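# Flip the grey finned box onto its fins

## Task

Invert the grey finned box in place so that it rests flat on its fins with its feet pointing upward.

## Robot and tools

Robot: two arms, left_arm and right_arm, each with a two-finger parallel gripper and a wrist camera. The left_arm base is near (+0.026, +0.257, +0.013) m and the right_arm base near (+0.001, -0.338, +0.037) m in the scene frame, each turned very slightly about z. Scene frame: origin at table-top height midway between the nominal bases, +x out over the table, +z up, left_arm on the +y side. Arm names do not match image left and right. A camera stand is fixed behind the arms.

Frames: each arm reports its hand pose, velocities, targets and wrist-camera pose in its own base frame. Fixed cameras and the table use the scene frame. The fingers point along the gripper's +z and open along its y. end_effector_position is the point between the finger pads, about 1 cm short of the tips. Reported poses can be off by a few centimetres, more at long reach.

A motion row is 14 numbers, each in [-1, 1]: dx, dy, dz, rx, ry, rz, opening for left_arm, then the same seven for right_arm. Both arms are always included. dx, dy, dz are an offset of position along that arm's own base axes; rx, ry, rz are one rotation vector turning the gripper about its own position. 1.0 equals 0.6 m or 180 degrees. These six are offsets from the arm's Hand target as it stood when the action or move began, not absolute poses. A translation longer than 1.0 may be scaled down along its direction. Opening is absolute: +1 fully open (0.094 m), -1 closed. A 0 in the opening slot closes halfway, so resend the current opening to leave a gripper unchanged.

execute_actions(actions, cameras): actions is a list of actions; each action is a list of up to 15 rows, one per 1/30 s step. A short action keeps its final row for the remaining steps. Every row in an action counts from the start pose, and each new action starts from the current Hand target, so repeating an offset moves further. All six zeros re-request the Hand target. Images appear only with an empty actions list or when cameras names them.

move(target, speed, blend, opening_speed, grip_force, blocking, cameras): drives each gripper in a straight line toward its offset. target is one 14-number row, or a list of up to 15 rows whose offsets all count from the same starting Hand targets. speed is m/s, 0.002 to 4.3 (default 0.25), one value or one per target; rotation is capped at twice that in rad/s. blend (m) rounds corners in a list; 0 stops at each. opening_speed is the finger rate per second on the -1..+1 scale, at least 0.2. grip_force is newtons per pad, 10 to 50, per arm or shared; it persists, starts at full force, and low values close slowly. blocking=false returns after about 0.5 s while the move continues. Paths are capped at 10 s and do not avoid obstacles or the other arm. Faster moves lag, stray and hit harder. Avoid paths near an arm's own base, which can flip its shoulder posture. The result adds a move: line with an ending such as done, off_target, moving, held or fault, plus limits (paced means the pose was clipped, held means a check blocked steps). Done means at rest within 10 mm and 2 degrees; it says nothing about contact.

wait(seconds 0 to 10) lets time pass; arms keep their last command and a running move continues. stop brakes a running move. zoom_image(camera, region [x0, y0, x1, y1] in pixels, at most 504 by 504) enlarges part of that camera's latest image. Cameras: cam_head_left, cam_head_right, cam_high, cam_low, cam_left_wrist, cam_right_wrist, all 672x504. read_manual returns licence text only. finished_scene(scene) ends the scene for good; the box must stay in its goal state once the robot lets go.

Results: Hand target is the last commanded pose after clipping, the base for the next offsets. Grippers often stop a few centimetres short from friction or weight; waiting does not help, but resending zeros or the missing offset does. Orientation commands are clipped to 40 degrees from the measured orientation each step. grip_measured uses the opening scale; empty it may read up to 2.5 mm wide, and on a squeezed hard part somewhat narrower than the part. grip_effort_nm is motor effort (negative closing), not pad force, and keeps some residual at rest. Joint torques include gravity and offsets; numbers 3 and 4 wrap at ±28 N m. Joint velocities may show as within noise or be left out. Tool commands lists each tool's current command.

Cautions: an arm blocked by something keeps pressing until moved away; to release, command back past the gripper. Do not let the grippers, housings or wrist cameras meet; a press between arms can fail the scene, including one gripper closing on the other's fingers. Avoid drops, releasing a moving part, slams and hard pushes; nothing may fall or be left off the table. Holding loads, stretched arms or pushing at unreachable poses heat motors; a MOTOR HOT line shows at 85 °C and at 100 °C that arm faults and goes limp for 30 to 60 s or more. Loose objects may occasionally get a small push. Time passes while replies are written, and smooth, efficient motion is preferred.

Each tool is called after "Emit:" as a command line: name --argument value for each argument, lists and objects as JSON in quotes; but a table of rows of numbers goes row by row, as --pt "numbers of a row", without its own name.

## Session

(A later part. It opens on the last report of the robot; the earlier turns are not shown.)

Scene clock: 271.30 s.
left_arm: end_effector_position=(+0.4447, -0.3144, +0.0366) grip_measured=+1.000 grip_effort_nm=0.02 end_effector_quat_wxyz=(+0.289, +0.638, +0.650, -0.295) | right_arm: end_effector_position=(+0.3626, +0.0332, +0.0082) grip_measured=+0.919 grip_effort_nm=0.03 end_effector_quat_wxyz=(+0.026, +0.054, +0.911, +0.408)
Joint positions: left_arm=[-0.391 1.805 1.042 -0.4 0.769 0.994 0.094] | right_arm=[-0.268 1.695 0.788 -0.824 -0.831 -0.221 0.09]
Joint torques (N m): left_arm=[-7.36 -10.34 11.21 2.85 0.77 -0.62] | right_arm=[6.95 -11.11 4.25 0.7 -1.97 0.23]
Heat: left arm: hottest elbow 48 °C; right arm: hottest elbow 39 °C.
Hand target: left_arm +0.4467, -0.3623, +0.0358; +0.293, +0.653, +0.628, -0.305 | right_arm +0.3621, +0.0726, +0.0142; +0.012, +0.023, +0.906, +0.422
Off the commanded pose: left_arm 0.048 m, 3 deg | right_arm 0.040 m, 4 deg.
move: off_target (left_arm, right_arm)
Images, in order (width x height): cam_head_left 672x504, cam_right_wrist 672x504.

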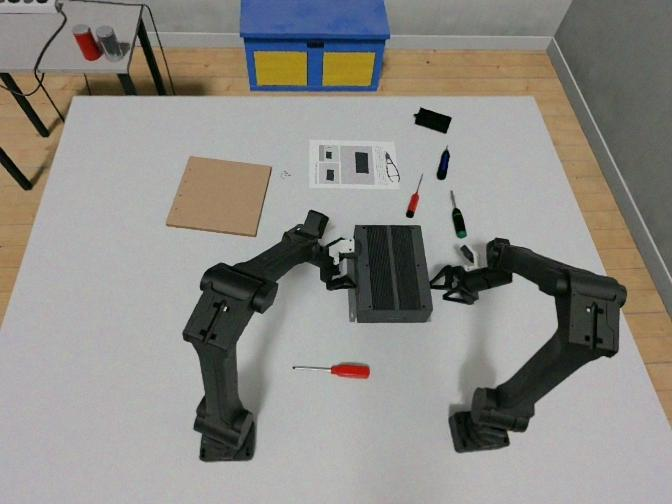

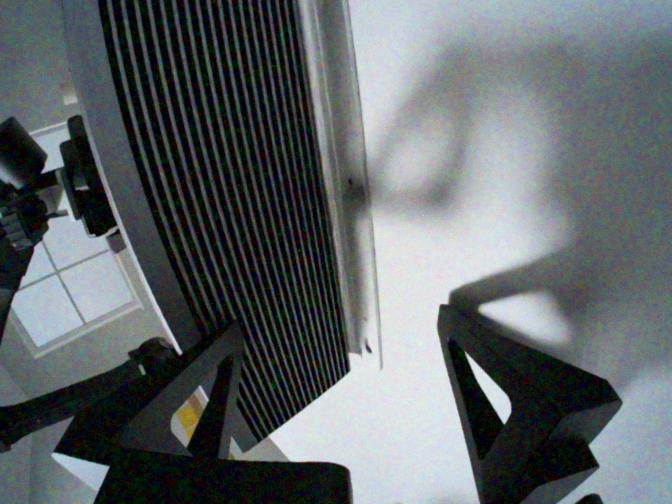

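Emit:
move --pt "0 0 0 0 0 0 1 0.003 0.063 0.005 0 0 0 0.92" --pt "0 0 0 0 0 0 1 0.003 0.065 0.055 0 0 0 0.92" --speed 0.05 --blend 0.01 --cameras '["cam_head_left","cam_low","cam_right_wrist"]'

Scene clock: 278.30 s.
left_arm: end_effector_position=(+0.4495, -0.3076, +0.0364) grip_measured=+1.000 grip_effort_nm=0.02 end_effector_quat_wxyz=(+0.291, +0.633, +0.655, -0.292) | right_arm: end_effector_position=(+0.3612, +0.0396, +0.0118) grip_measured=+0.917 grip_effort_nm=0.17 end_effector_quat_wxyz=(+0.023, +0.089, +0.921, +0.378)
Joint positions: left_arm=[-0.376 1.805 1.042 -0.4 0.767 0.994 0.094] | right_arm=[-0.231 1.634 0.754 -0.763 -0.774 -0.067 0.09]
Joint torques (N m): left_arm=[-8.53 -10.52 11.07 2.8 0.85 -0.6] | right_arm=[10.58 -14.21 5.87 -0.87 -4.71 0.09]
Heat: left arm: hottest elbow 48 °C; right arm: hottest elbow 39 °C.
Hand target: left_arm +0.4467, -0.3623, +0.0358; +0.293, +0.653, +0.628, -0.305 | right_arm +0.3639, +0.1116, +0.0473; +0.012, +0.023, +0.906, +0.422
Off the commanded pose: left_arm 0.055 m, 4 deg | right_arm 0.080 m, 9 deg.
move: off_target (left_arm, right_arm)
Images, in order (width x height): cam_head_left 672x504, cam_low 672x504, cam_right_wrist 672x504.

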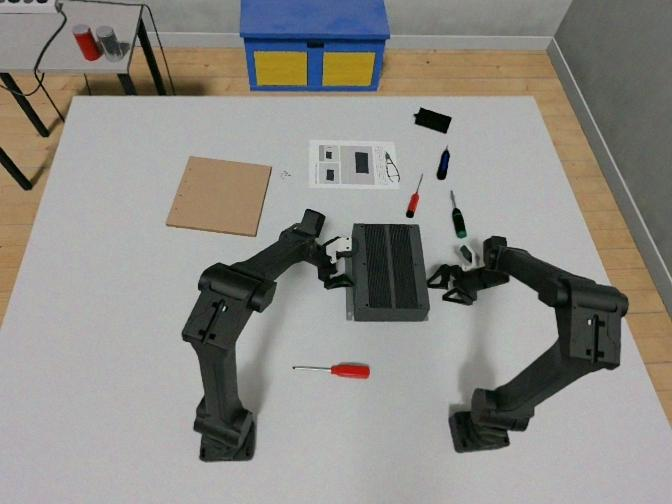

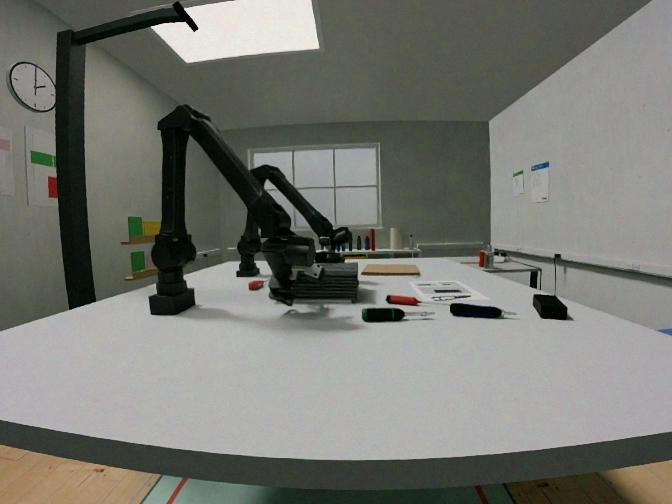

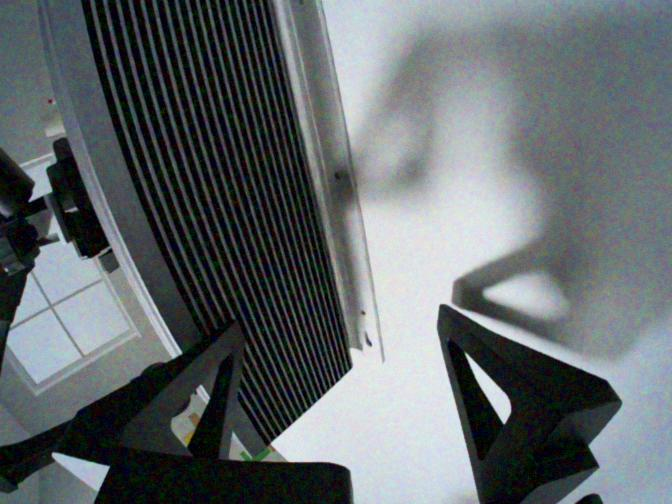

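Emit:
move --target '[0,0,0,0,0,0,1,0.0,0.0,0.04,0,0,0,0.92]' --speed 0.04 --cameras '["cam_right_wrist"]'

Scene clock: 284.53 s.
left_arm: end_effector_position=(+0.4548, -0.3000, +0.0340) grip_measured=+1.000 grip_effort_nm=0.02 end_effector_quat_wxyz=(+0.292, +0.630, +0.661, -0.284) | right_arm: end_effector_position=(+0.3507, +0.0528, +0.0320) grip_measured=+0.917 grip_effort_nm=0.17 end_effector_quat_wxyz=(+0.006, +0.083, +0.920, +0.382)
Joint positions: left_arm=[-0.362 1.807 1.042 -0.399 0.755 0.999 0.094] | right_arm=[-0.201 1.576 0.754 -0.843 -0.779 -0.06 0.09]
Joint torques (N m): left_arm=[-9.64 -10.81 10.82 2.66 1.36 -0.62] | right_arm=[9.17 -13.51 7.73 -0.49 -4.64 0.01]
Heat: left arm: hottest elbow 48 °C; right arm: hottest elbow 39 °C.
Hand target: left_arm +0.4467, -0.3623, +0.0358; +0.293, +0.653, +0.628, -0.305 | right_arm +0.3639, +0.1117, +0.0713; +0.012, +0.023, +0.906, +0.422
Off the commanded pose: left_arm 0.063 m, 5 deg | right_arm 0.072 m, 8 deg.
move: off_target (left_arm, right_arm)
Images, in order (width x height): cam_right_wrist 672x504.

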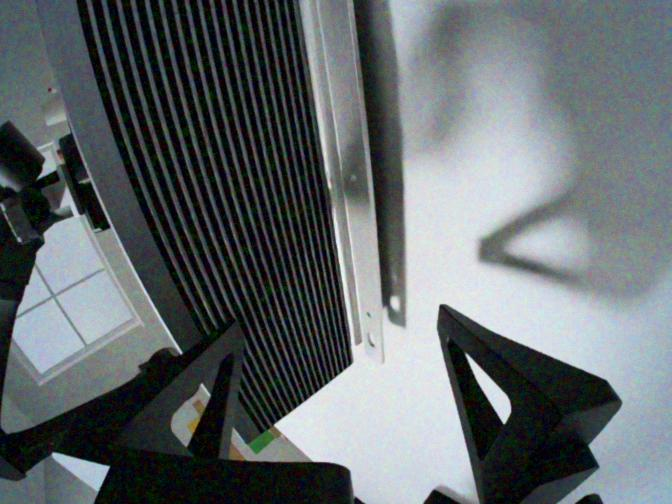

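Emit:
move --target '[0,-0.02,0,0,0,0,1,0.0,0.015,0.045,0,0,0,0.92]' --speed 0.04 --cameras '["cam_right_wrist","cam_head_left","cam_left_wrist"]'

Scene clock: 293.73 s.
left_arm: end_effector_position=(+0.4493, -0.3197, +0.0337) grip_measured=+1.000 grip_effort_nm=0.02 end_effector_quat_wxyz=(+0.291, +0.640, +0.652, -0.284) | right_arm: end_effector_position=(+0.3448, +0.0958, +0.0677) grip_measured=+0.921 grip_effort_nm=-0.08 end_effector_quat_wxyz=(-0.008, +0.053, +0.916, +0.397)
Joint positions: left_arm=[-0.402 1.814 1.051 -0.381 0.743 0.982 0.094] | right_arm=[-0.089 1.49 0.767 -0.901 -0.815 0.004 0.09]
Joint torques (N m): left_arm=[-8.06 -10.58 11.51 2.58 1.38 -0.74] | right_arm=[3.72 -10.7 9.65 0.2 -3.04 0.05]
Heat: left arm: hottest elbow 49 °C; right arm: hottest wrist yaw 46 °C.
Hand target: left_arm +0.4468, -0.3744, +0.0358; +0.293, +0.653, +0.628, -0.305 | right_arm +0.3639, +0.1207, +0.0982; +0.012, +0.023, +0.906, +0.422
Off the commanded pose: left_arm 0.055 m, 4 deg | right_arm 0.044 m, 5 deg.
move: off_target (left_arm, right_arm)
Images, in order (width x height): cam_head_left 672x504, cam_left_wrist 672x504, cam_right_wrist 672x504.

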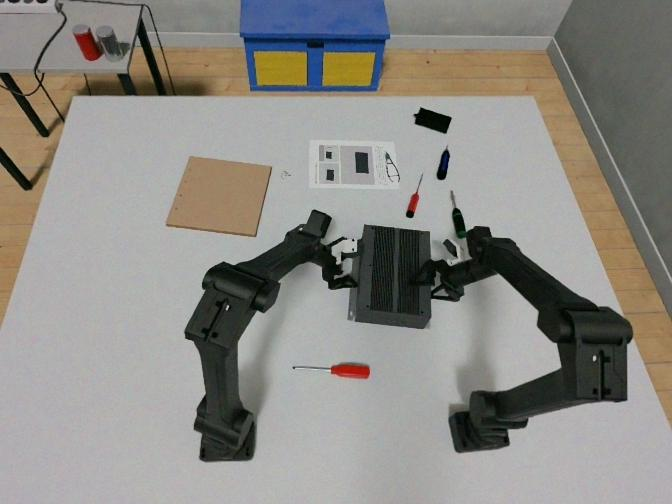

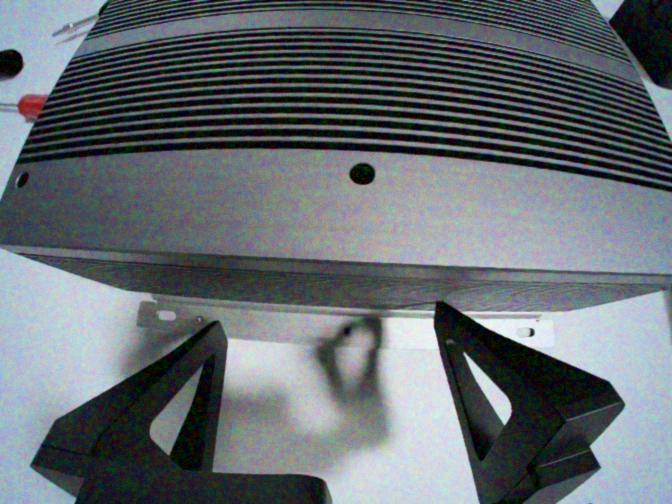

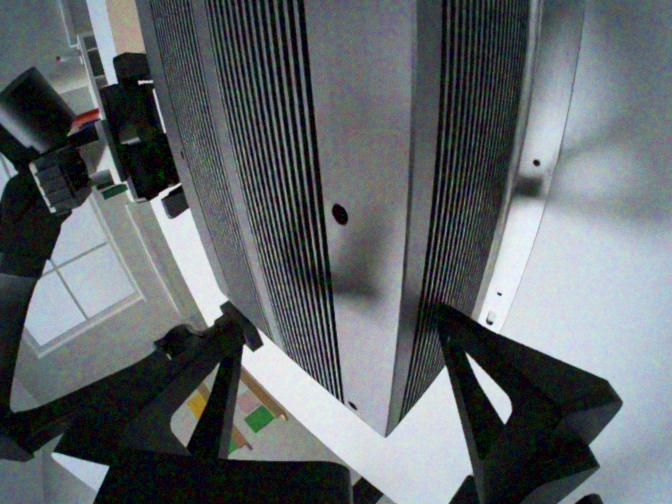

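Emit:
move --pt "0.013 0.141 0 0 0 -0.028 1 -0.0565 -0.183 -0.039 0 0 -0.0356 0.92" --pt "-0.0455 0.124 -0.0197 0 0 -0.028 1 -0.0587 -0.1845 -0.143 0 0 -0.0356 0.92" --speed 0.08 --cameras '["cam_right_wrist","cam_head_left","cam_left_wrist"]'

Scene clock: 365.00 s.
left_arm: end_effector_position=(+0.4196, -0.2961, +0.0188) grip_measured=+1.000 grip_effort_nm=0.02 end_effector_quat_wxyz=(+0.274, +0.679, +0.601, -0.321) | right_arm: end_effector_position=(+0.3276, +0.0155, +0.0154) grip_measured=+0.921 grip_effort_nm=-0.07 end_effector_quat_wxyz=(+0.030, +0.072, +0.903, +0.423)
Joint positions: left_arm=[-0.358 1.833 1.024 -0.51 0.844 1.221 0.094] | right_arm=[-0.361 1.642 0.719 -0.893 -0.849 -0.313 0.09]
Joint torques (N m): left_arm=[-1.49 -14.68 6.31 1.51 0.51 -0.34] | right_arm=[-2.32 -8.06 4.18 0.29 -0.44 -0.2]
Heat: left arm: hottest elbow 49 °C; right arm: hottest wrist yaw 46 °C.
Hand target: left_arm +0.4196, -0.2999, +0.0241; +0.279, +0.680, +0.599, -0.317 | right_arm +0.3286, +0.0100, +0.0124; +0.035, +0.074, +0.903, +0.421
Off the commanded pose: left_arm 0.006 m, 1 deg | right_arm 0.006 m, 1 deg.
move: done
Images, in order (width x height): cam_head_left 672x504, cam_left_wrist 672x504, cam_right_wrist 672x504.

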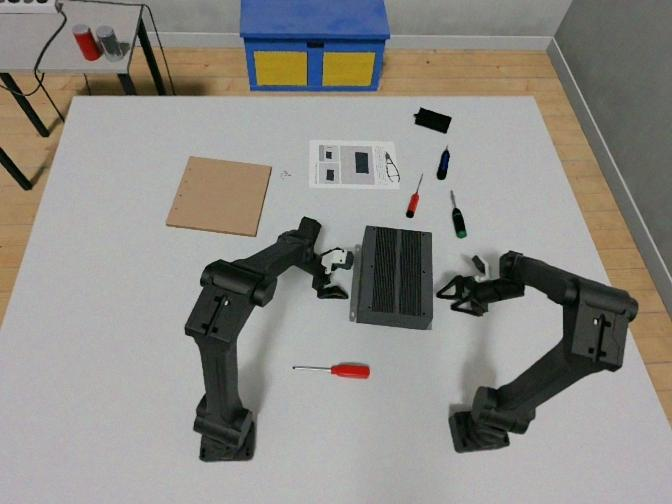

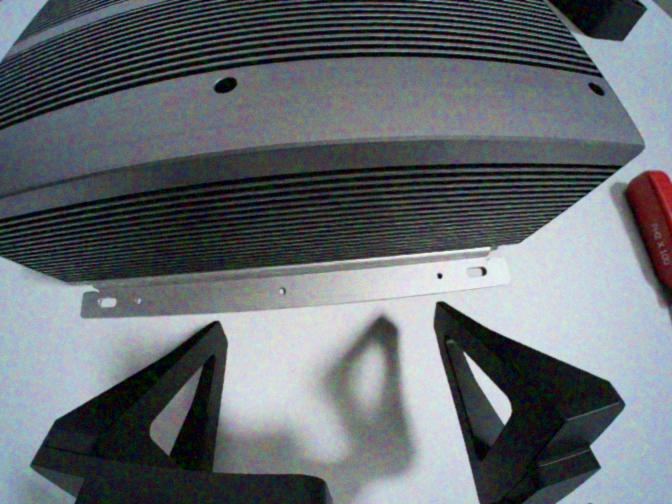

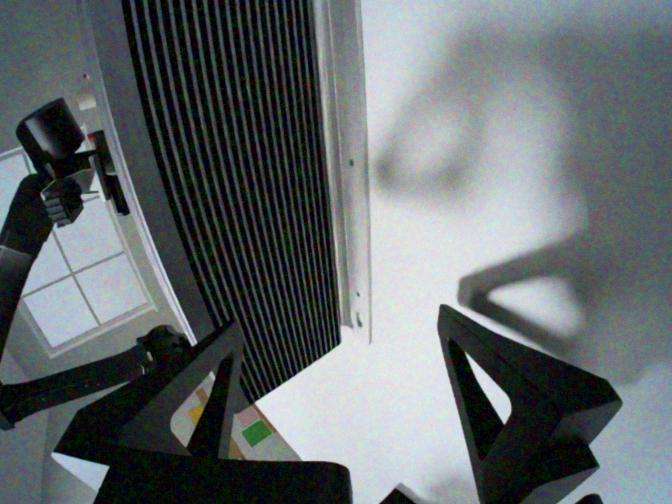

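Emit:
move --pt "-0.0115 -0.116 -0.003 0 0 0 1 0.0158 0.095 0.0 0 0 0 0.92" --pt "-0.0181 -0.1825 -0.003 0 0 0 1 0.0343 0.2055 0.008 0 0 0 0.92" --speed 0.05 --blend 0.01 --cameras '["cam_right_wrist","cam_left_wrist"]'

Scene clock: 375.97 s.
left_arm: end_effector_position=(+0.4281, -0.3202, +0.0179) grip_measured=+1.000 grip_effort_nm=0.02 end_effector_quat_wxyz=(+0.265, +0.648, +0.652, -0.290) | right_arm: end_effector_position=(+0.3580, +0.0321, +0.0102) grip_measured=+0.916 grip_effort_nm=0.18 end_effector_quat_wxyz=(+0.079, +0.172, +0.908, +0.375)
Joint positions: left_arm=[-0.421 1.822 1.024 -0.405 0.737 1.001 0.094] | right_arm=[-0.256 1.546 0.624 -0.511 -0.777 0.175 0.09]
Joint torques (N m): left_arm=[-13.63 -10.93 10.21 4.55 1.99 -0.8] | right_arm=[15.74 -8.18 3.73 0.88 -4.21 -0.11]
Heat: left arm: hottest elbow 48 °C; right arm: hottest wrist yaw 43 °C.
Hand target: left_arm +0.4086, -0.4095, +0.0222; +0.279, +0.680, +0.599, -0.318 | right_arm +0.3492, +0.1334, +0.0172; +0.035, +0.074, +0.903, +0.421
Off the commanded pose: left_arm 0.091 m, 8 deg | right_arm 0.102 m, 13 deg.
move: off_target (left_arm, right_arm)
Images, in order (width x height): cam_left_wrist 672x504, cam_right_wrist 672x504.

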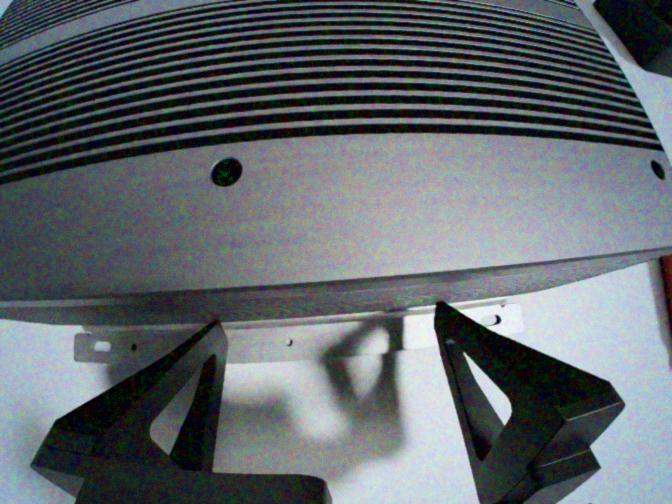

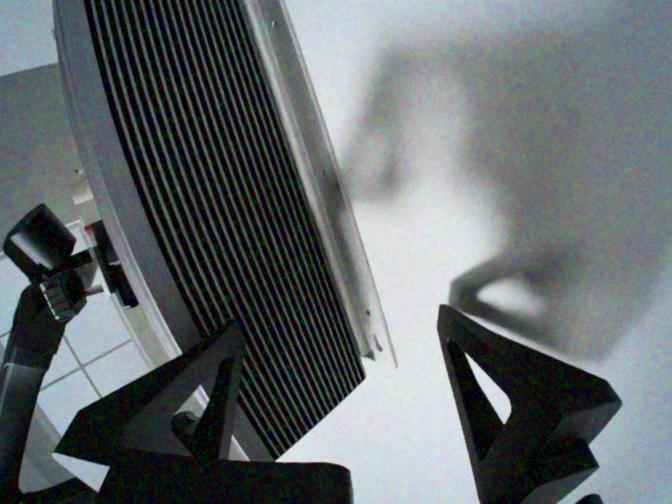

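Emit:
move --target '[0,0,0,0,0,0,1,-0.01,0.0,0.06,0,0,0,0.92]' --speed 0.04 --cameras '["cam_right_wrist"]'

Scene clock: 385.23 s.
left_arm: end_effector_position=(+0.4286, -0.3186, +0.0200) grip_measured=+1.000 grip_effort_nm=0.02 end_effector_quat_wxyz=(+0.269, +0.652, +0.648, -0.289) | right_arm: end_effector_position=(+0.3534, +0.0375, +0.0250) grip_measured=+0.916 grip_effort_nm=0.20 end_effector_quat_wxyz=(+0.070, +0.184, +0.910, +0.365)
Joint positions: left_arm=[-0.417 1.817 1.022 -0.405 0.74 1.015 0.094] | right_arm=[-0.233 1.484 0.624 -0.564 -0.749 0.224 0.09]
Joint torques (N m): left_arm=[-13.74 -10.75 10.29 4.48 1.86 -0.94] | right_arm=[14.8 -10.81 5.55 -1.05 -5.49 -0.49]
Heat: left arm: hottest elbow 48 °C; right arm: hottest wrist yaw 54 °C.
Hand target: left_arm +0.4087, -0.4094, +0.0224; +0.280, +0.680, +0.599, -0.317 | right_arm +0.3431, +0.1334, +0.0532; +0.035, +0.074, +0.903, +0.421
Off the commanded pose: left_arm 0.093 m, 7 deg | right_arm 0.100 m, 15 deg.
move: off_target (left_arm, right_arm)
Images, in order (width x height): cam_right_wrist 672x504.

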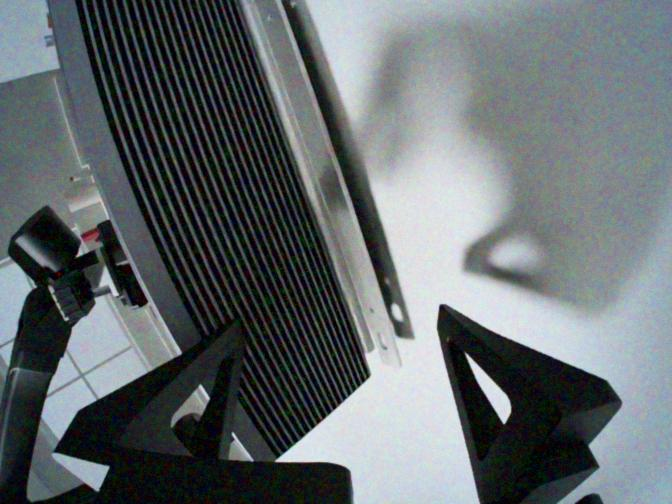

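Emit:
move --target '[0,0,0,0,0,0,1,-0.005,0.008,0.05,0,0,0,0.92]' --speed 0.04 --cameras '["cam_right_wrist"]'

Scene clock: 390.87 s.
left_arm: end_effector_position=(+0.4298, -0.3184, +0.0080) grip_measured=+1.000 grip_effort_nm=0.02 end_effector_quat_wxyz=(+0.270, +0.666, +0.639, -0.276) | right_arm: end_effector_position=(+0.3544, +0.0741, +0.0832) grip_measured=+0.916 grip_effort_nm=0.19 end_effector_quat_wxyz=(+0.079, +0.141, +0.903, +0.397)
Joint positions: left_arm=[-0.421 1.838 1.022 -0.388 0.719 1.053 0.094] | right_arm=[-0.148 1.342 0.655 -0.664 -0.811 0.257 0.09]
Joint torques (N m): left_arm=[-13.45 -12.1 10.7 3.38 2.68 -1.27] | right_arm=[11.28 -5.07 6.54 0.16 -2.42 -0.25]
Heat: left arm: hottest elbow 48 °C; right arm: hottest wrist yaw 61 °C.
Hand target: left_arm +0.4085, -0.4094, +0.0223; +0.279, +0.680, +0.599, -0.318 | right_arm +0.3402, +0.1381, +0.0832; +0.035, +0.074, +0.903, +0.421
Off the commanded pose: left_arm 0.095 m, 7 deg | right_arm 0.066 m, 10 deg.
move: off_target (left_arm, right_arm)
Images, in order (width x height): cam_right_wrist 672x504.

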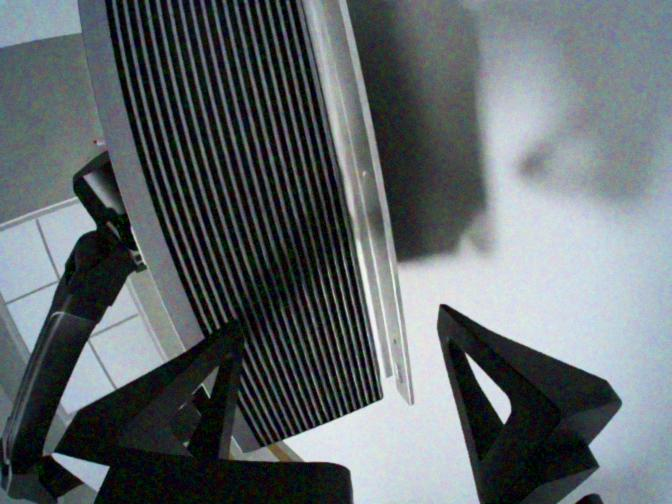

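Emit:
zoom_image --camera "cam_right_wrist" --region '[60, 230, 460, 470]'

Scaled by 1.260 from the camera's 672x504 image, which has a finer 960x720 frame.

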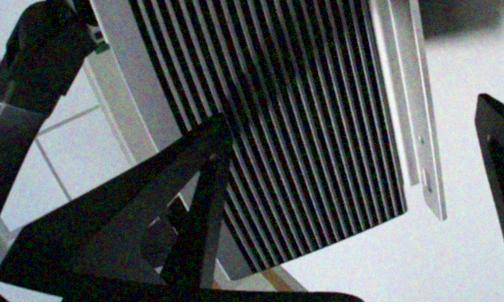

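Emit:
move --target '[0,0,0,0,0,0,1,0.0053,0.032,-0.017,0.1534,-0.0257,0,0.92]' --speed 0.08 --cameras '["cam_right_wrist"]'

Scene clock: 433.20 s.
left_arm: end_effector_position=(+0.4306, -0.3157, +0.0063) grip_measured=+1.000 grip_effort_nm=0.02 end_effector_quat_wxyz=(+0.277, +0.676, +0.625, -0.276) | right_arm: end_effector_position=(+0.3609, +0.1045, +0.0833) grip_measured=+0.918 grip_effort_nm=0.11 end_effector_quat_wxyz=(+0.100, +0.106, +0.769, +0.622)
Joint positions: left_arm=[-0.412 1.845 1.02 -0.384 0.734 1.097 0.094] | right_arm=[-0.184 1.552 0.531 -0.062 -1.335 0.476 0.09]
Joint torques (N m): left_arm=[-14.15 -12.69 10.89 3.02 2.17 -1.66] | right_arm=[9.7 -6.71 3.38 1.43 -0.59 -0.17]
Heat: left arm: hottest elbow 51 °C; right arm: hottest wrist yaw 49 °C.
Hand target: left_arm +0.4086, -0.4093, +0.0222; +0.279, +0.680, +0.599, -0.318 | right_arm +0.3434, +0.1574, +0.0731; +0.053, +0.063, +0.775, +0.627
Off the commanded pose: left_arm 0.098 m, 6 deg | right_arm 0.057 m, 7 deg.
move: off_target (left_arm, right_arm)
Images, in order (width x height): cam_right_wrist 672x504.

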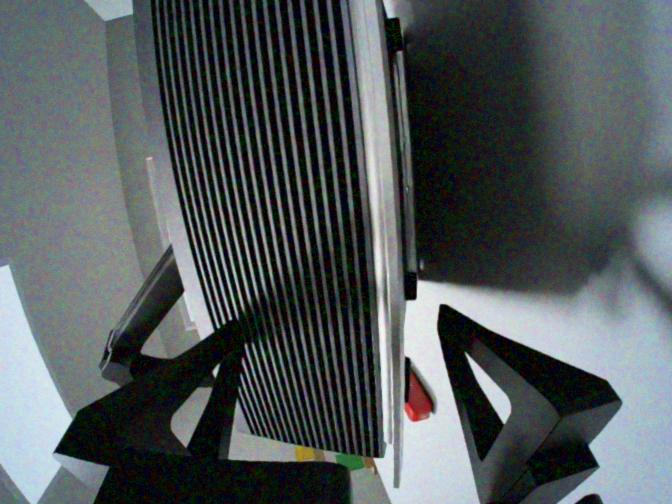

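Emit:
move --target '[0.002,0.02,0.002,0,0,0,1,-0.0055,-0.033,0.02,0,0,0,0.5]' --speed 0.03 --opening_speed 0.4 --cameras '["cam_right_wrist"]'

Scene clock: 451.97 s.
left_arm: end_effector_position=(+0.4297, -0.3164, +0.0065) grip_measured=+1.000 grip_effort_nm=0.02 end_effector_quat_wxyz=(+0.277, +0.676, +0.623, -0.278) | right_arm: end_effector_position=(+0.3547, +0.1030, +0.0873) grip_measured=+0.507 grip_effort_nm=-0.39 end_effector_quat_wxyz=(+0.081, +0.104, +0.770, +0.624)
Joint positions: left_arm=[-0.412 1.845 1.02 -0.384 0.739 1.099 0.094] | right_arm=[-0.193 1.544 0.565 -0.269 -1.349 0.335 0.071]
Joint torques (N m): left_arm=[-12.45 -12.92 10.51 2.58 2.21 -1.48] | right_arm=[7.12 -7.41 4.1 0.08 -0.89 -0.51]
Heat: left arm: hottest elbow 51 °C; right arm: hottest wrist yaw 42 °C.
Hand target: left_arm +0.4098, -0.3974, +0.0235; +0.279, +0.680, +0.599, -0.318 | right_arm +0.3401, +0.1376, +0.0851; +0.053, +0.063, +0.775, +0.627
Off the commanded pose: left_arm 0.085 m, 5 deg | right_arm 0.038 m, 6 deg.
move: off_target (left_arm, right_arm)
Images, in order (width x height): cam_right_wrist 672x504.

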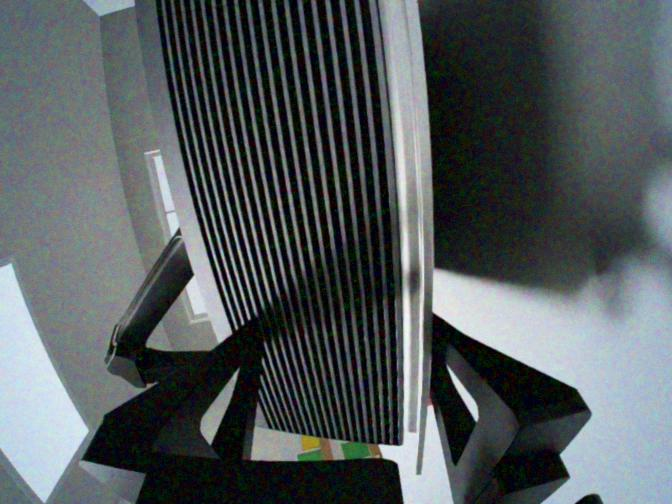

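Emit:
move --pt "0.003 0.05 0 0 0 0 1 -0.002 -0.015 0.02 0 0 0 0.5" --pt "0.004 0.08 0 0 0 0 1 -0.0055 -0.04 0.04 0 0 0 0.58" --speed 0.03 --opening_speed 0.4 --cameras '["cam_right_wrist"]'

Scene clock: 472.53 s.
left_arm: end_effector_position=(+0.4163, -0.3188, +0.0061) grip_measured=+1.000 grip_effort_nm=0.02 end_effector_quat_wxyz=(+0.276, +0.683, +0.606, -0.300) | right_arm: end_effector_position=(+0.3250, +0.1067, +0.0938) grip_measured=+0.580 grip_effort_nm=-0.03 end_effector_quat_wxyz=(+0.045, +0.088, +0.778, +0.620)
Joint positions: left_arm=[-0.415 1.846 1.007 -0.399 0.787 1.137 0.094] | right_arm=[-0.2 1.529 0.606 -0.71 -1.341 -0.024 0.074]
Joint torques (N m): left_arm=[-5.19 -14.62 8.76 1.24 1.48 -0.88] | right_arm=[1.73 -8.06 7.31 -0.14 -1.6 -0.24]
Heat: left arm: hottest elbow 50 °C; right arm: hottest wrist yaw 40 °C.
Hand target: left_arm +0.4121, -0.3494, +0.0234; +0.279, +0.680, +0.599, -0.318 | right_arm +0.3367, +0.1136, +0.1091; +0.053, +0.063, +0.775, +0.627
Off the commanded pose: left_arm 0.035 m, 2 deg | right_arm 0.020 m, 3 deg.
move: off_target (left_arm, right_arm); target 2's new opening was sent with right_arm's hand 0.017 m and 5 deg from that target
Images, in order (width x height): cam_right_wrist 672x504.

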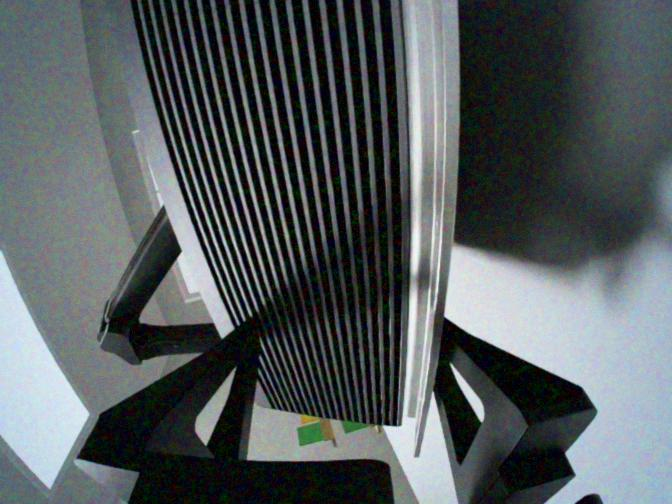

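Emit:
move --pt "0 0 0 0 0 0 1 -0.0025 -0.03 0.005 0 0 0 0.58" --pt "0 0 0 0 0 0 1 -0.0025 -0.03 0.005 0 0 0 0.3" --speed 0.03 --opening_speed 0.3 --cameras '["cam_right_wrist"]'

Scene clock: 493.17 s.
left_arm: end_effector_position=(+0.4098, -0.3269, +0.0070) grip_measured=+1.000 grip_effort_nm=0.02 end_effector_quat_wxyz=(+0.272, +0.684, +0.603, -0.308) | right_arm: end_effector_position=(+0.3189, +0.0988, +0.0939) grip_measured=+0.466 grip_effort_nm=-1.03 end_effector_quat_wxyz=(+0.041, +0.068, +0.781, +0.620)
Joint positions: left_arm=[-0.433 1.846 1.007 -0.399 0.795 1.122 0.094] | right_arm=[-0.229 1.581 0.658 -0.963 -1.328 -0.304 0.069]
Joint torques (N m): left_arm=[-3.78 -14.39 8.79 1.33 1.17 -0.76] | right_arm=[-0.62 -9.88 7.46 -1.1 -1.65 -0.06]
Heat: left arm: hottest elbow 47 °C; right arm: hottest elbow 41 °C.
Hand target: left_arm +0.4122, -0.3494, +0.0234; +0.279, +0.680, +0.599, -0.318 | right_arm +0.3352, +0.0955, +0.1120; +0.053, +0.063, +0.775, +0.627
Off the commanded pose: left_arm 0.028 m, 2 deg | right_arm 0.025 m, 2 deg.
move: off_target (left_arm, right_arm); target 2's new opening was sent with right_arm's hand 0.024 m and 2 deg from that target
Images, in order (width x height): cam_right_wrist 672x504.

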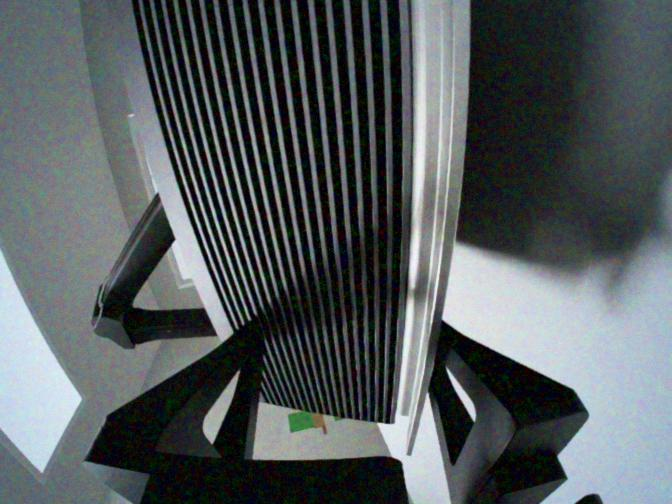

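Emit:
move --pt "0.0 0.025 0 0 0 0 1 0 0.0 0.004 0 0 0 0.6" --pt "0.0 0.03 0 0 0 0 1 -0.004 -0.035 0.006 0.0548 -0.0092 0 0.6" --speed '[0.03,0.05]' --opening_speed 0.4 --cameras '["cam_right_wrist"]'

Scene clock: 507.53 s.
left_arm: end_effector_position=(+0.4070, -0.3278, +0.0119) grip_measured=+1.000 grip_effort_nm=0.02 end_effector_quat_wxyz=(+0.273, +0.681, +0.600, -0.318) | right_arm: end_effector_position=(+0.3161, +0.0862, +0.0972) grip_measured=+0.601 grip_effort_nm=-0.06 end_effector_quat_wxyz=(+0.041, +0.056, +0.728, +0.682)
Joint positions: left_arm=[-0.432 1.84 1.007 -0.411 0.817 1.123 0.094] | right_arm=[-0.284 1.85 0.771 -1.635 -1.41 -1.13 0.075]
Joint torques (N m): left_arm=[-0.91 -14.74 7.62 0.73 0.71 -0.31] | right_arm=[-2.37 -12.51 5.16 -3 -1.14 -0.18]
Heat: left arm: hottest elbow 46 °C; right arm: hottest wrist yaw 41 °C.
Hand target: left_arm +0.4121, -0.3315, +0.0234; +0.279, +0.680, +0.599, -0.318 | right_arm +0.3328, +0.0746, +0.1156; +0.058, +0.058, +0.717, +0.692
Off the commanded pose: left_arm 0.013 m, 1 deg | right_arm 0.028 m, 3 deg.
joint sent to its limit (right arm) — joint 4 (wrist pitch), lower limit. The joint targets still meet the commanded pose.
move: off_target (left_arm, right_arm)
Images, in order (width x height): cam_right_wrist 672x504.

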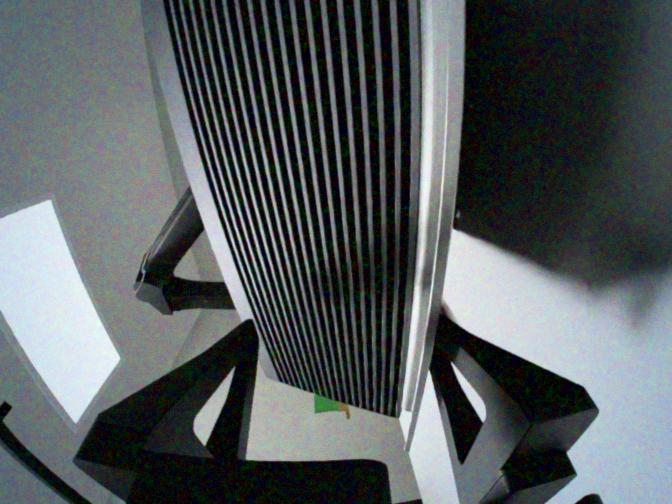

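Emit:
move --pt "0.0 0.0 0 0 0 0 1 -0.002 -0.014 0.004 0 0 0 0.6" --pt "0.0 0.0 0 0 0 0 1 -0.002 -0.014 0.006 0 0 0 0.25" --speed '[0.03,0.05]' --opening_speed 0.3 --cameras '["cam_right_wrist","cam_head_left"]'

Scene clock: 518.00 s.
left_arm: end_effector_position=(+0.4070, -0.3278, +0.0119) grip_measured=+1.000 grip_effort_nm=0.02 end_effector_quat_wxyz=(+0.273, +0.681, +0.600, -0.318) | right_arm: end_effector_position=(+0.3163, +0.0783, +0.0961) grip_measured=+0.255 grip_effort_nm=-0.22 end_effector_quat_wxyz=(+0.045, +0.059, +0.731, +0.679)
Joint positions: left_arm=[-0.432 1.84 1.007 -0.411 0.817 1.123 0.094] | right_arm=[-0.309 1.85 0.774 -1.635 -1.391 -1.131 0.059]
Joint torques (N m): left_arm=[-0.91 -14.92 7.58 0.76 0.71 -0.3] | right_arm=[-2.49 -14.21 4.96 -2.89 -1.02 -0.06]
Heat: left arm: hottest elbow 46 °C; right arm: hottest elbow 40 °C.
Hand target: left_arm +0.4121, -0.3315, +0.0234; +0.279, +0.680, +0.599, -0.318 | right_arm +0.3316, +0.0661, +0.1192; +0.058, +0.059, +0.717, +0.692
Off the commanded pose: left_arm 0.013 m, 1 deg | right_arm 0.030 m, 3 deg.
joint sent to its limit (right arm) — joint 4 (wrist pitch), lower limit. The joint targets still meet the commanded pose.
move: off_target (left_arm, right_arm); target 2's new opening was sent with right_arm's hand 0.030 m and 3 deg from that target
Images, in order (width x height): cam_head_left 672x504, cam_right_wrist 672x504.

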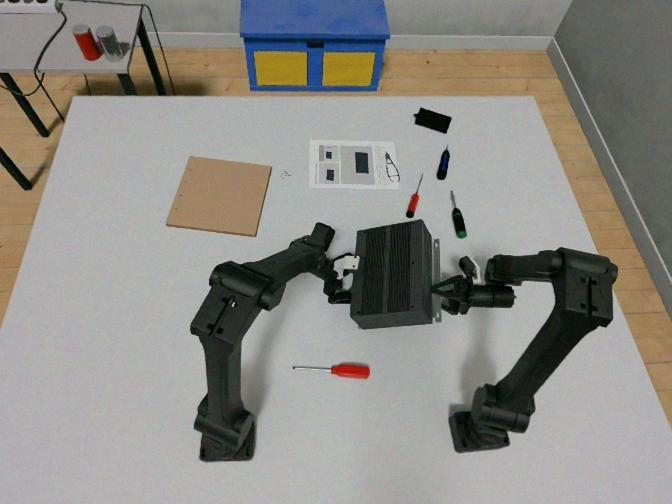

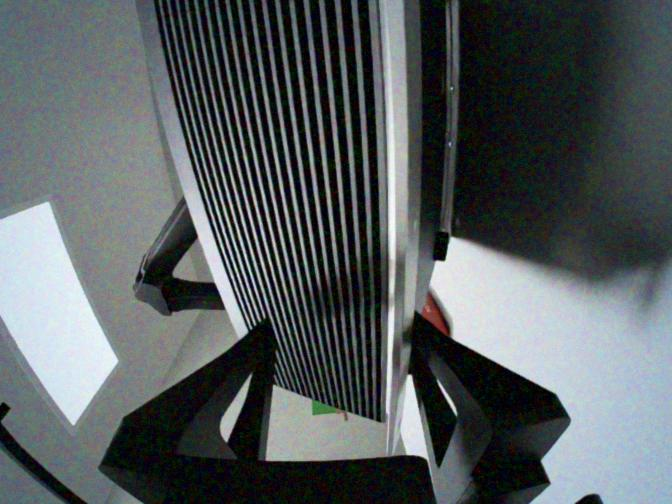

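Emit:
move --pt "0.0 0.0 0 0 0 0 1 0 0 -0.012 0 0 0 -0.1" --pt "0.0 0.0 0 0 0 0 1 0 0 -0.026 0 0 0 -0.5" --speed '[0.03,0.05]' --opening_speed 0.3 --cameras '["cam_right_wrist"]'

Scene clock: 530.70 s.
left_arm: end_effector_position=(+0.4070, -0.3278, +0.0119) grip_measured=+1.000 grip_effort_nm=0.02 end_effector_quat_wxyz=(+0.273, +0.681, +0.600, -0.318) | right_arm: end_effector_position=(+0.3162, +0.0751, +0.0873) grip_measured=-0.279 grip_effort_nm=-1.04 end_effector_quat_wxyz=(+0.045, +0.060, +0.729, +0.680)
Joint positions: left_arm=[-0.432 1.84 1.007 -0.411 0.817 1.123 0.094] | right_arm=[-0.319 1.885 0.778 -1.639 -1.385 -1.166 0.034]
Joint torques (N m): left_arm=[-0.97 -14.68 7.57 0.77 0.7 -0.3] | right_arm=[-2.02 -12.92 4.64 -2.71 -1.12 -0.22]
Heat: left arm: hottest elbow 45 °C; right arm: hottest elbow 40 °C.
Hand target: left_arm +0.4121, -0.3315, +0.0234; +0.279, +0.680, +0.599, -0.318 | right_arm +0.3316, +0.0661, +0.1036; +0.058, +0.058, +0.717, +0.692
Off the commanded pose: left_arm 0.013 m, 1 deg | right_arm 0.024 m, 3 deg.
joint sent to its limit (right arm) — joint 4 (wrist pitch), lower limit. The joint targets still meet the commanded pose.
move: off_target (left_arm, right_arm); target 2's new opening was sent with right_arm's hand 0.024 m and 3 deg from that target
Images, in order (width x height): cam_right_wrist 672x504.

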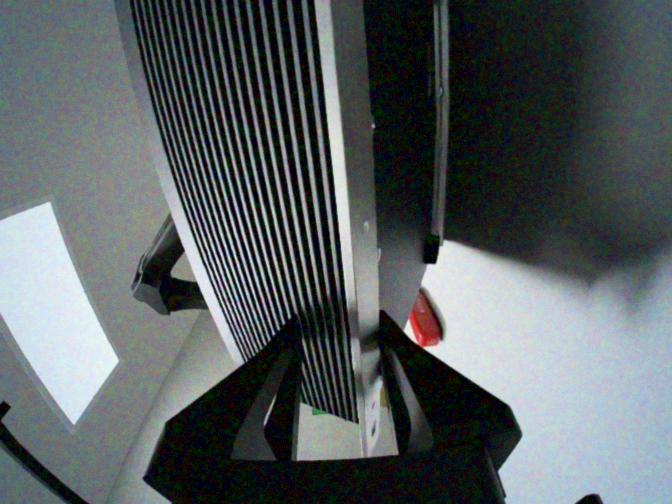

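Emit:
zoom_image --camera "cam_right_wrist" --region '[200, 270, 480, 470]'

Scaled by 1.800 from the camera's 672x504 image, which has a finer 960x720 frame.

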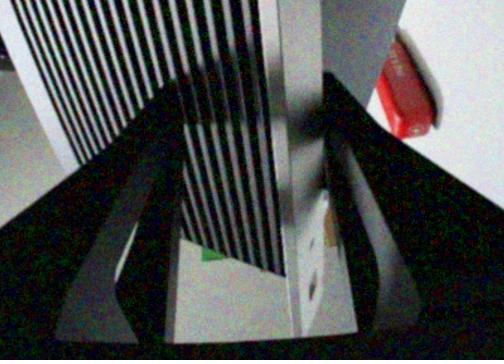

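Emit:
move --pt "0.0 0.0 0 0 0 0 1 0 0 0.004 0 0 0 -0.12" --pt "0.0 0.0 0 0 0 0 1 -0.003 -0.035 0.006 0 0 0 -0.12" --speed '[0.03,0.05]' --opening_speed 0.4 --cameras '["cam_right_wrist"]'

Scene clock: 546.47 s.
left_arm: end_effector_position=(+0.4070, -0.3278, +0.0119) grip_measured=+1.000 grip_effort_nm=0.02 end_effector_quat_wxyz=(+0.273, +0.681, +0.600, -0.318) | right_arm: end_effector_position=(+0.3155, +0.0573, +0.0849) grip_measured=-0.119 grip_effort_nm=-0.06 end_effector_quat_wxyz=(+0.049, +0.063, +0.736, +0.672)
Joint positions: left_arm=[-0.432 1.84 1.007 -0.411 0.817 1.123 0.094] | right_arm=[-0.375 1.885 0.788 -1.641 -1.336 -1.165 0.041]
Joint torques (N m): left_arm=[-0.79 -14.8 7.58 0.77 0.71 -0.31] | right_arm=[-2.61 -14.33 4.51 -2.89 -0.95 0.03]
Heat: left arm: hottest elbow 44 °C; right arm: hottest elbow 39 °C.
Hand target: left_arm +0.4121, -0.3315, +0.0234; +0.279, +0.680, +0.599, -0.318 | right_arm +0.3298, +0.0451, +0.1072; +0.058, +0.059, +0.717, +0.692
Off the commanded pose: left_arm 0.013 m, 1 deg | right_arm 0.029 m, 3 deg.
joint sent to its limit (right arm) — joint 4 (wrist pitch), lower limit. The joint targets are off in orientation, not in position.
move: off_target (left_arm, right_arm)
Images, in order (width x height): cam_right_wrist 672x504.

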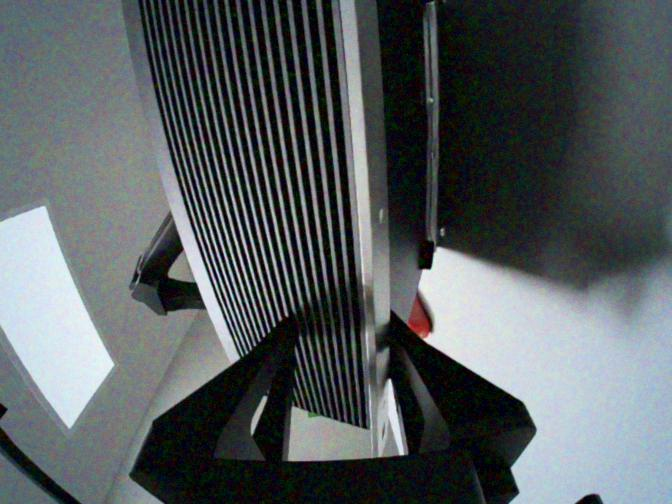

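Emit:
move --pt "0.0 0.0 0 0 0 0 1 0 0 0 0 0 0 -0.4" --pt "0.0 0.0 0 0 0 0 1 0 0 -0.012 0 0 0 -0.7" --speed '[0.03,0.05]' --opening_speed 0.3 --cameras '["cam_right_wrist"]'

Scene clock: 556.83 s.
left_arm: end_effector_position=(+0.4070, -0.3278, +0.0119) grip_measured=+1.000 grip_effort_nm=0.02 end_effector_quat_wxyz=(+0.273, +0.681, +0.600, -0.318) | right_arm: end_effector_position=(+0.3156, +0.0571, +0.0850) grip_measured=-0.289 grip_effort_nm=-1.04 end_effector_quat_wxyz=(+0.049, +0.062, +0.736, +0.672)
Joint positions: left_arm=[-0.432 1.84 1.007 -0.411 0.817 1.123 0.094] | right_arm=[-0.375 1.885 0.789 -1.642 -1.335 -1.167 0.033]
Joint torques (N m): left_arm=[-0.91 -14.86 7.64 0.75 0.71 -0.3] | right_arm=[-2.55 -12.04 4.88 -2.74 -0.92 -0.22]
Heat: left arm: hottest elbow 44 °C; right arm: hottest elbow 38 °C.
Hand target: left_arm +0.4121, -0.3315, +0.0234; +0.279, +0.680, +0.599, -0.318 | right_arm +0.3298, +0.0452, +0.1000; +0.058, +0.058, +0.717, +0.692
Off the commanded pose: left_arm 0.013 m, 1 deg | right_arm 0.024 m, 3 deg.
joint sent to its limit (right arm) — joint 4 (wrist pitch), lower limit. The joint targets are off in orientation, not in position.
move: off_target (left_arm, right_arm); target 2's new opening was sent with right_arm's hand 0.024 m and 3 deg from that target
Images, in order (width x height): cam_right_wrist 672x504.

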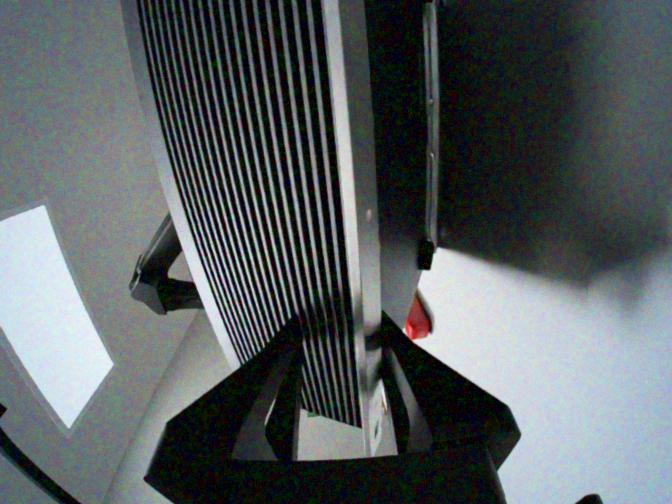

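Emit:
wait --seconds 0.1 --cameras '["cam_left_wrist","cam_high","cam_head_right"]'

Scene clock: 587.13 s.
left_arm: end_effector_position=(+0.4070, -0.3278, +0.0119) grip_measured=+1.000 grip_effort_nm=0.02 end_effector_quat_wxyz=(+0.273, +0.681, +0.600, -0.318) | right_arm: end_effector_position=(+0.3156, +0.0571, +0.0850) grip_measured=-0.289 grip_effort_nm=-1.04 end_effector_quat_wxyz=(+0.049, +0.062, +0.736, +0.672)
Joint positions: left_arm=[-0.432 1.84 1.007 -0.411 0.817 1.123 0.094] | right_arm=[-0.375 1.885 0.789 -1.642 -1.335 -1.167 0.033]
Joint torques (N m): left_arm=[-1.03 -14.92 7.62 0.77 0.71 -0.31] | right_arm=[-2.9 -11.75 4.81 -2.88 -0.95 -0.19]
Heat: left arm: hottest elbow 43 °C; right arm: hottest elbow 38 °C.
Hand target: left_arm +0.4121, -0.3315, +0.0234; +0.279, +0.680, +0.599, -0.318 | right_arm +0.3298, +0.0452, +0.1000; +0.058, +0.058, +0.717, +0.692
Tool commands: left_gripper/opening=+1.0 right_gripper/opening=-0.7
Off the commanded pose: left_arm 0.013 m, 1 deg | right_arm 0.024 m, 3 deg.
wait: 0.10 s; at rest from the start
Images, in order (width x height): cam_head_right 672x504, cam_high 672x504, cam_left_wrist 672x504.

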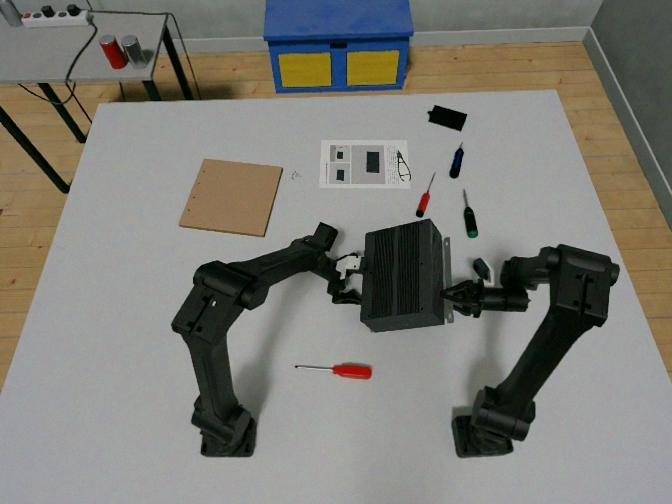

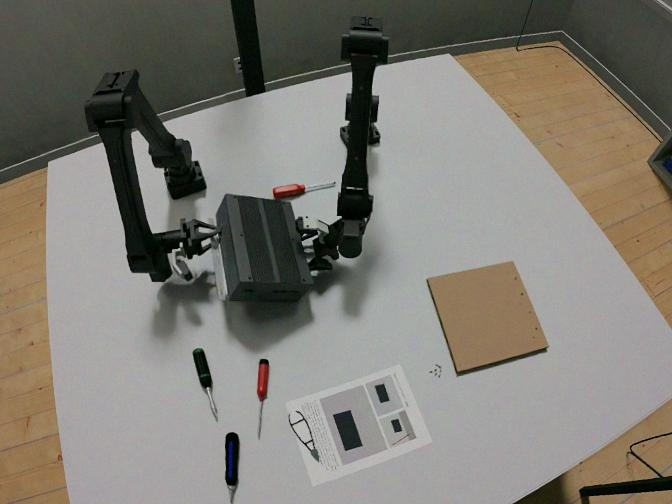

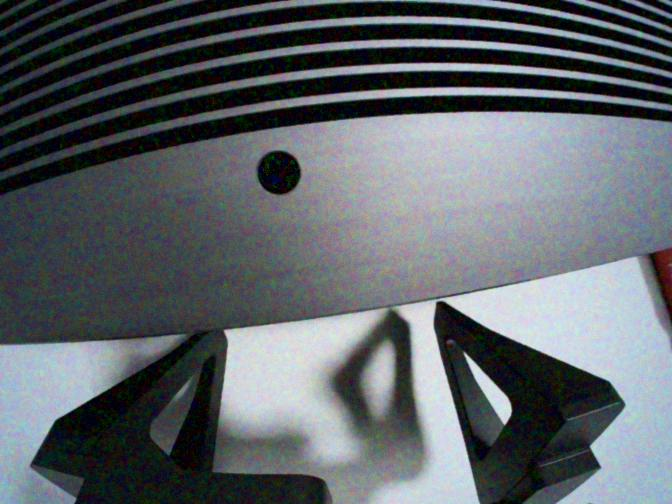

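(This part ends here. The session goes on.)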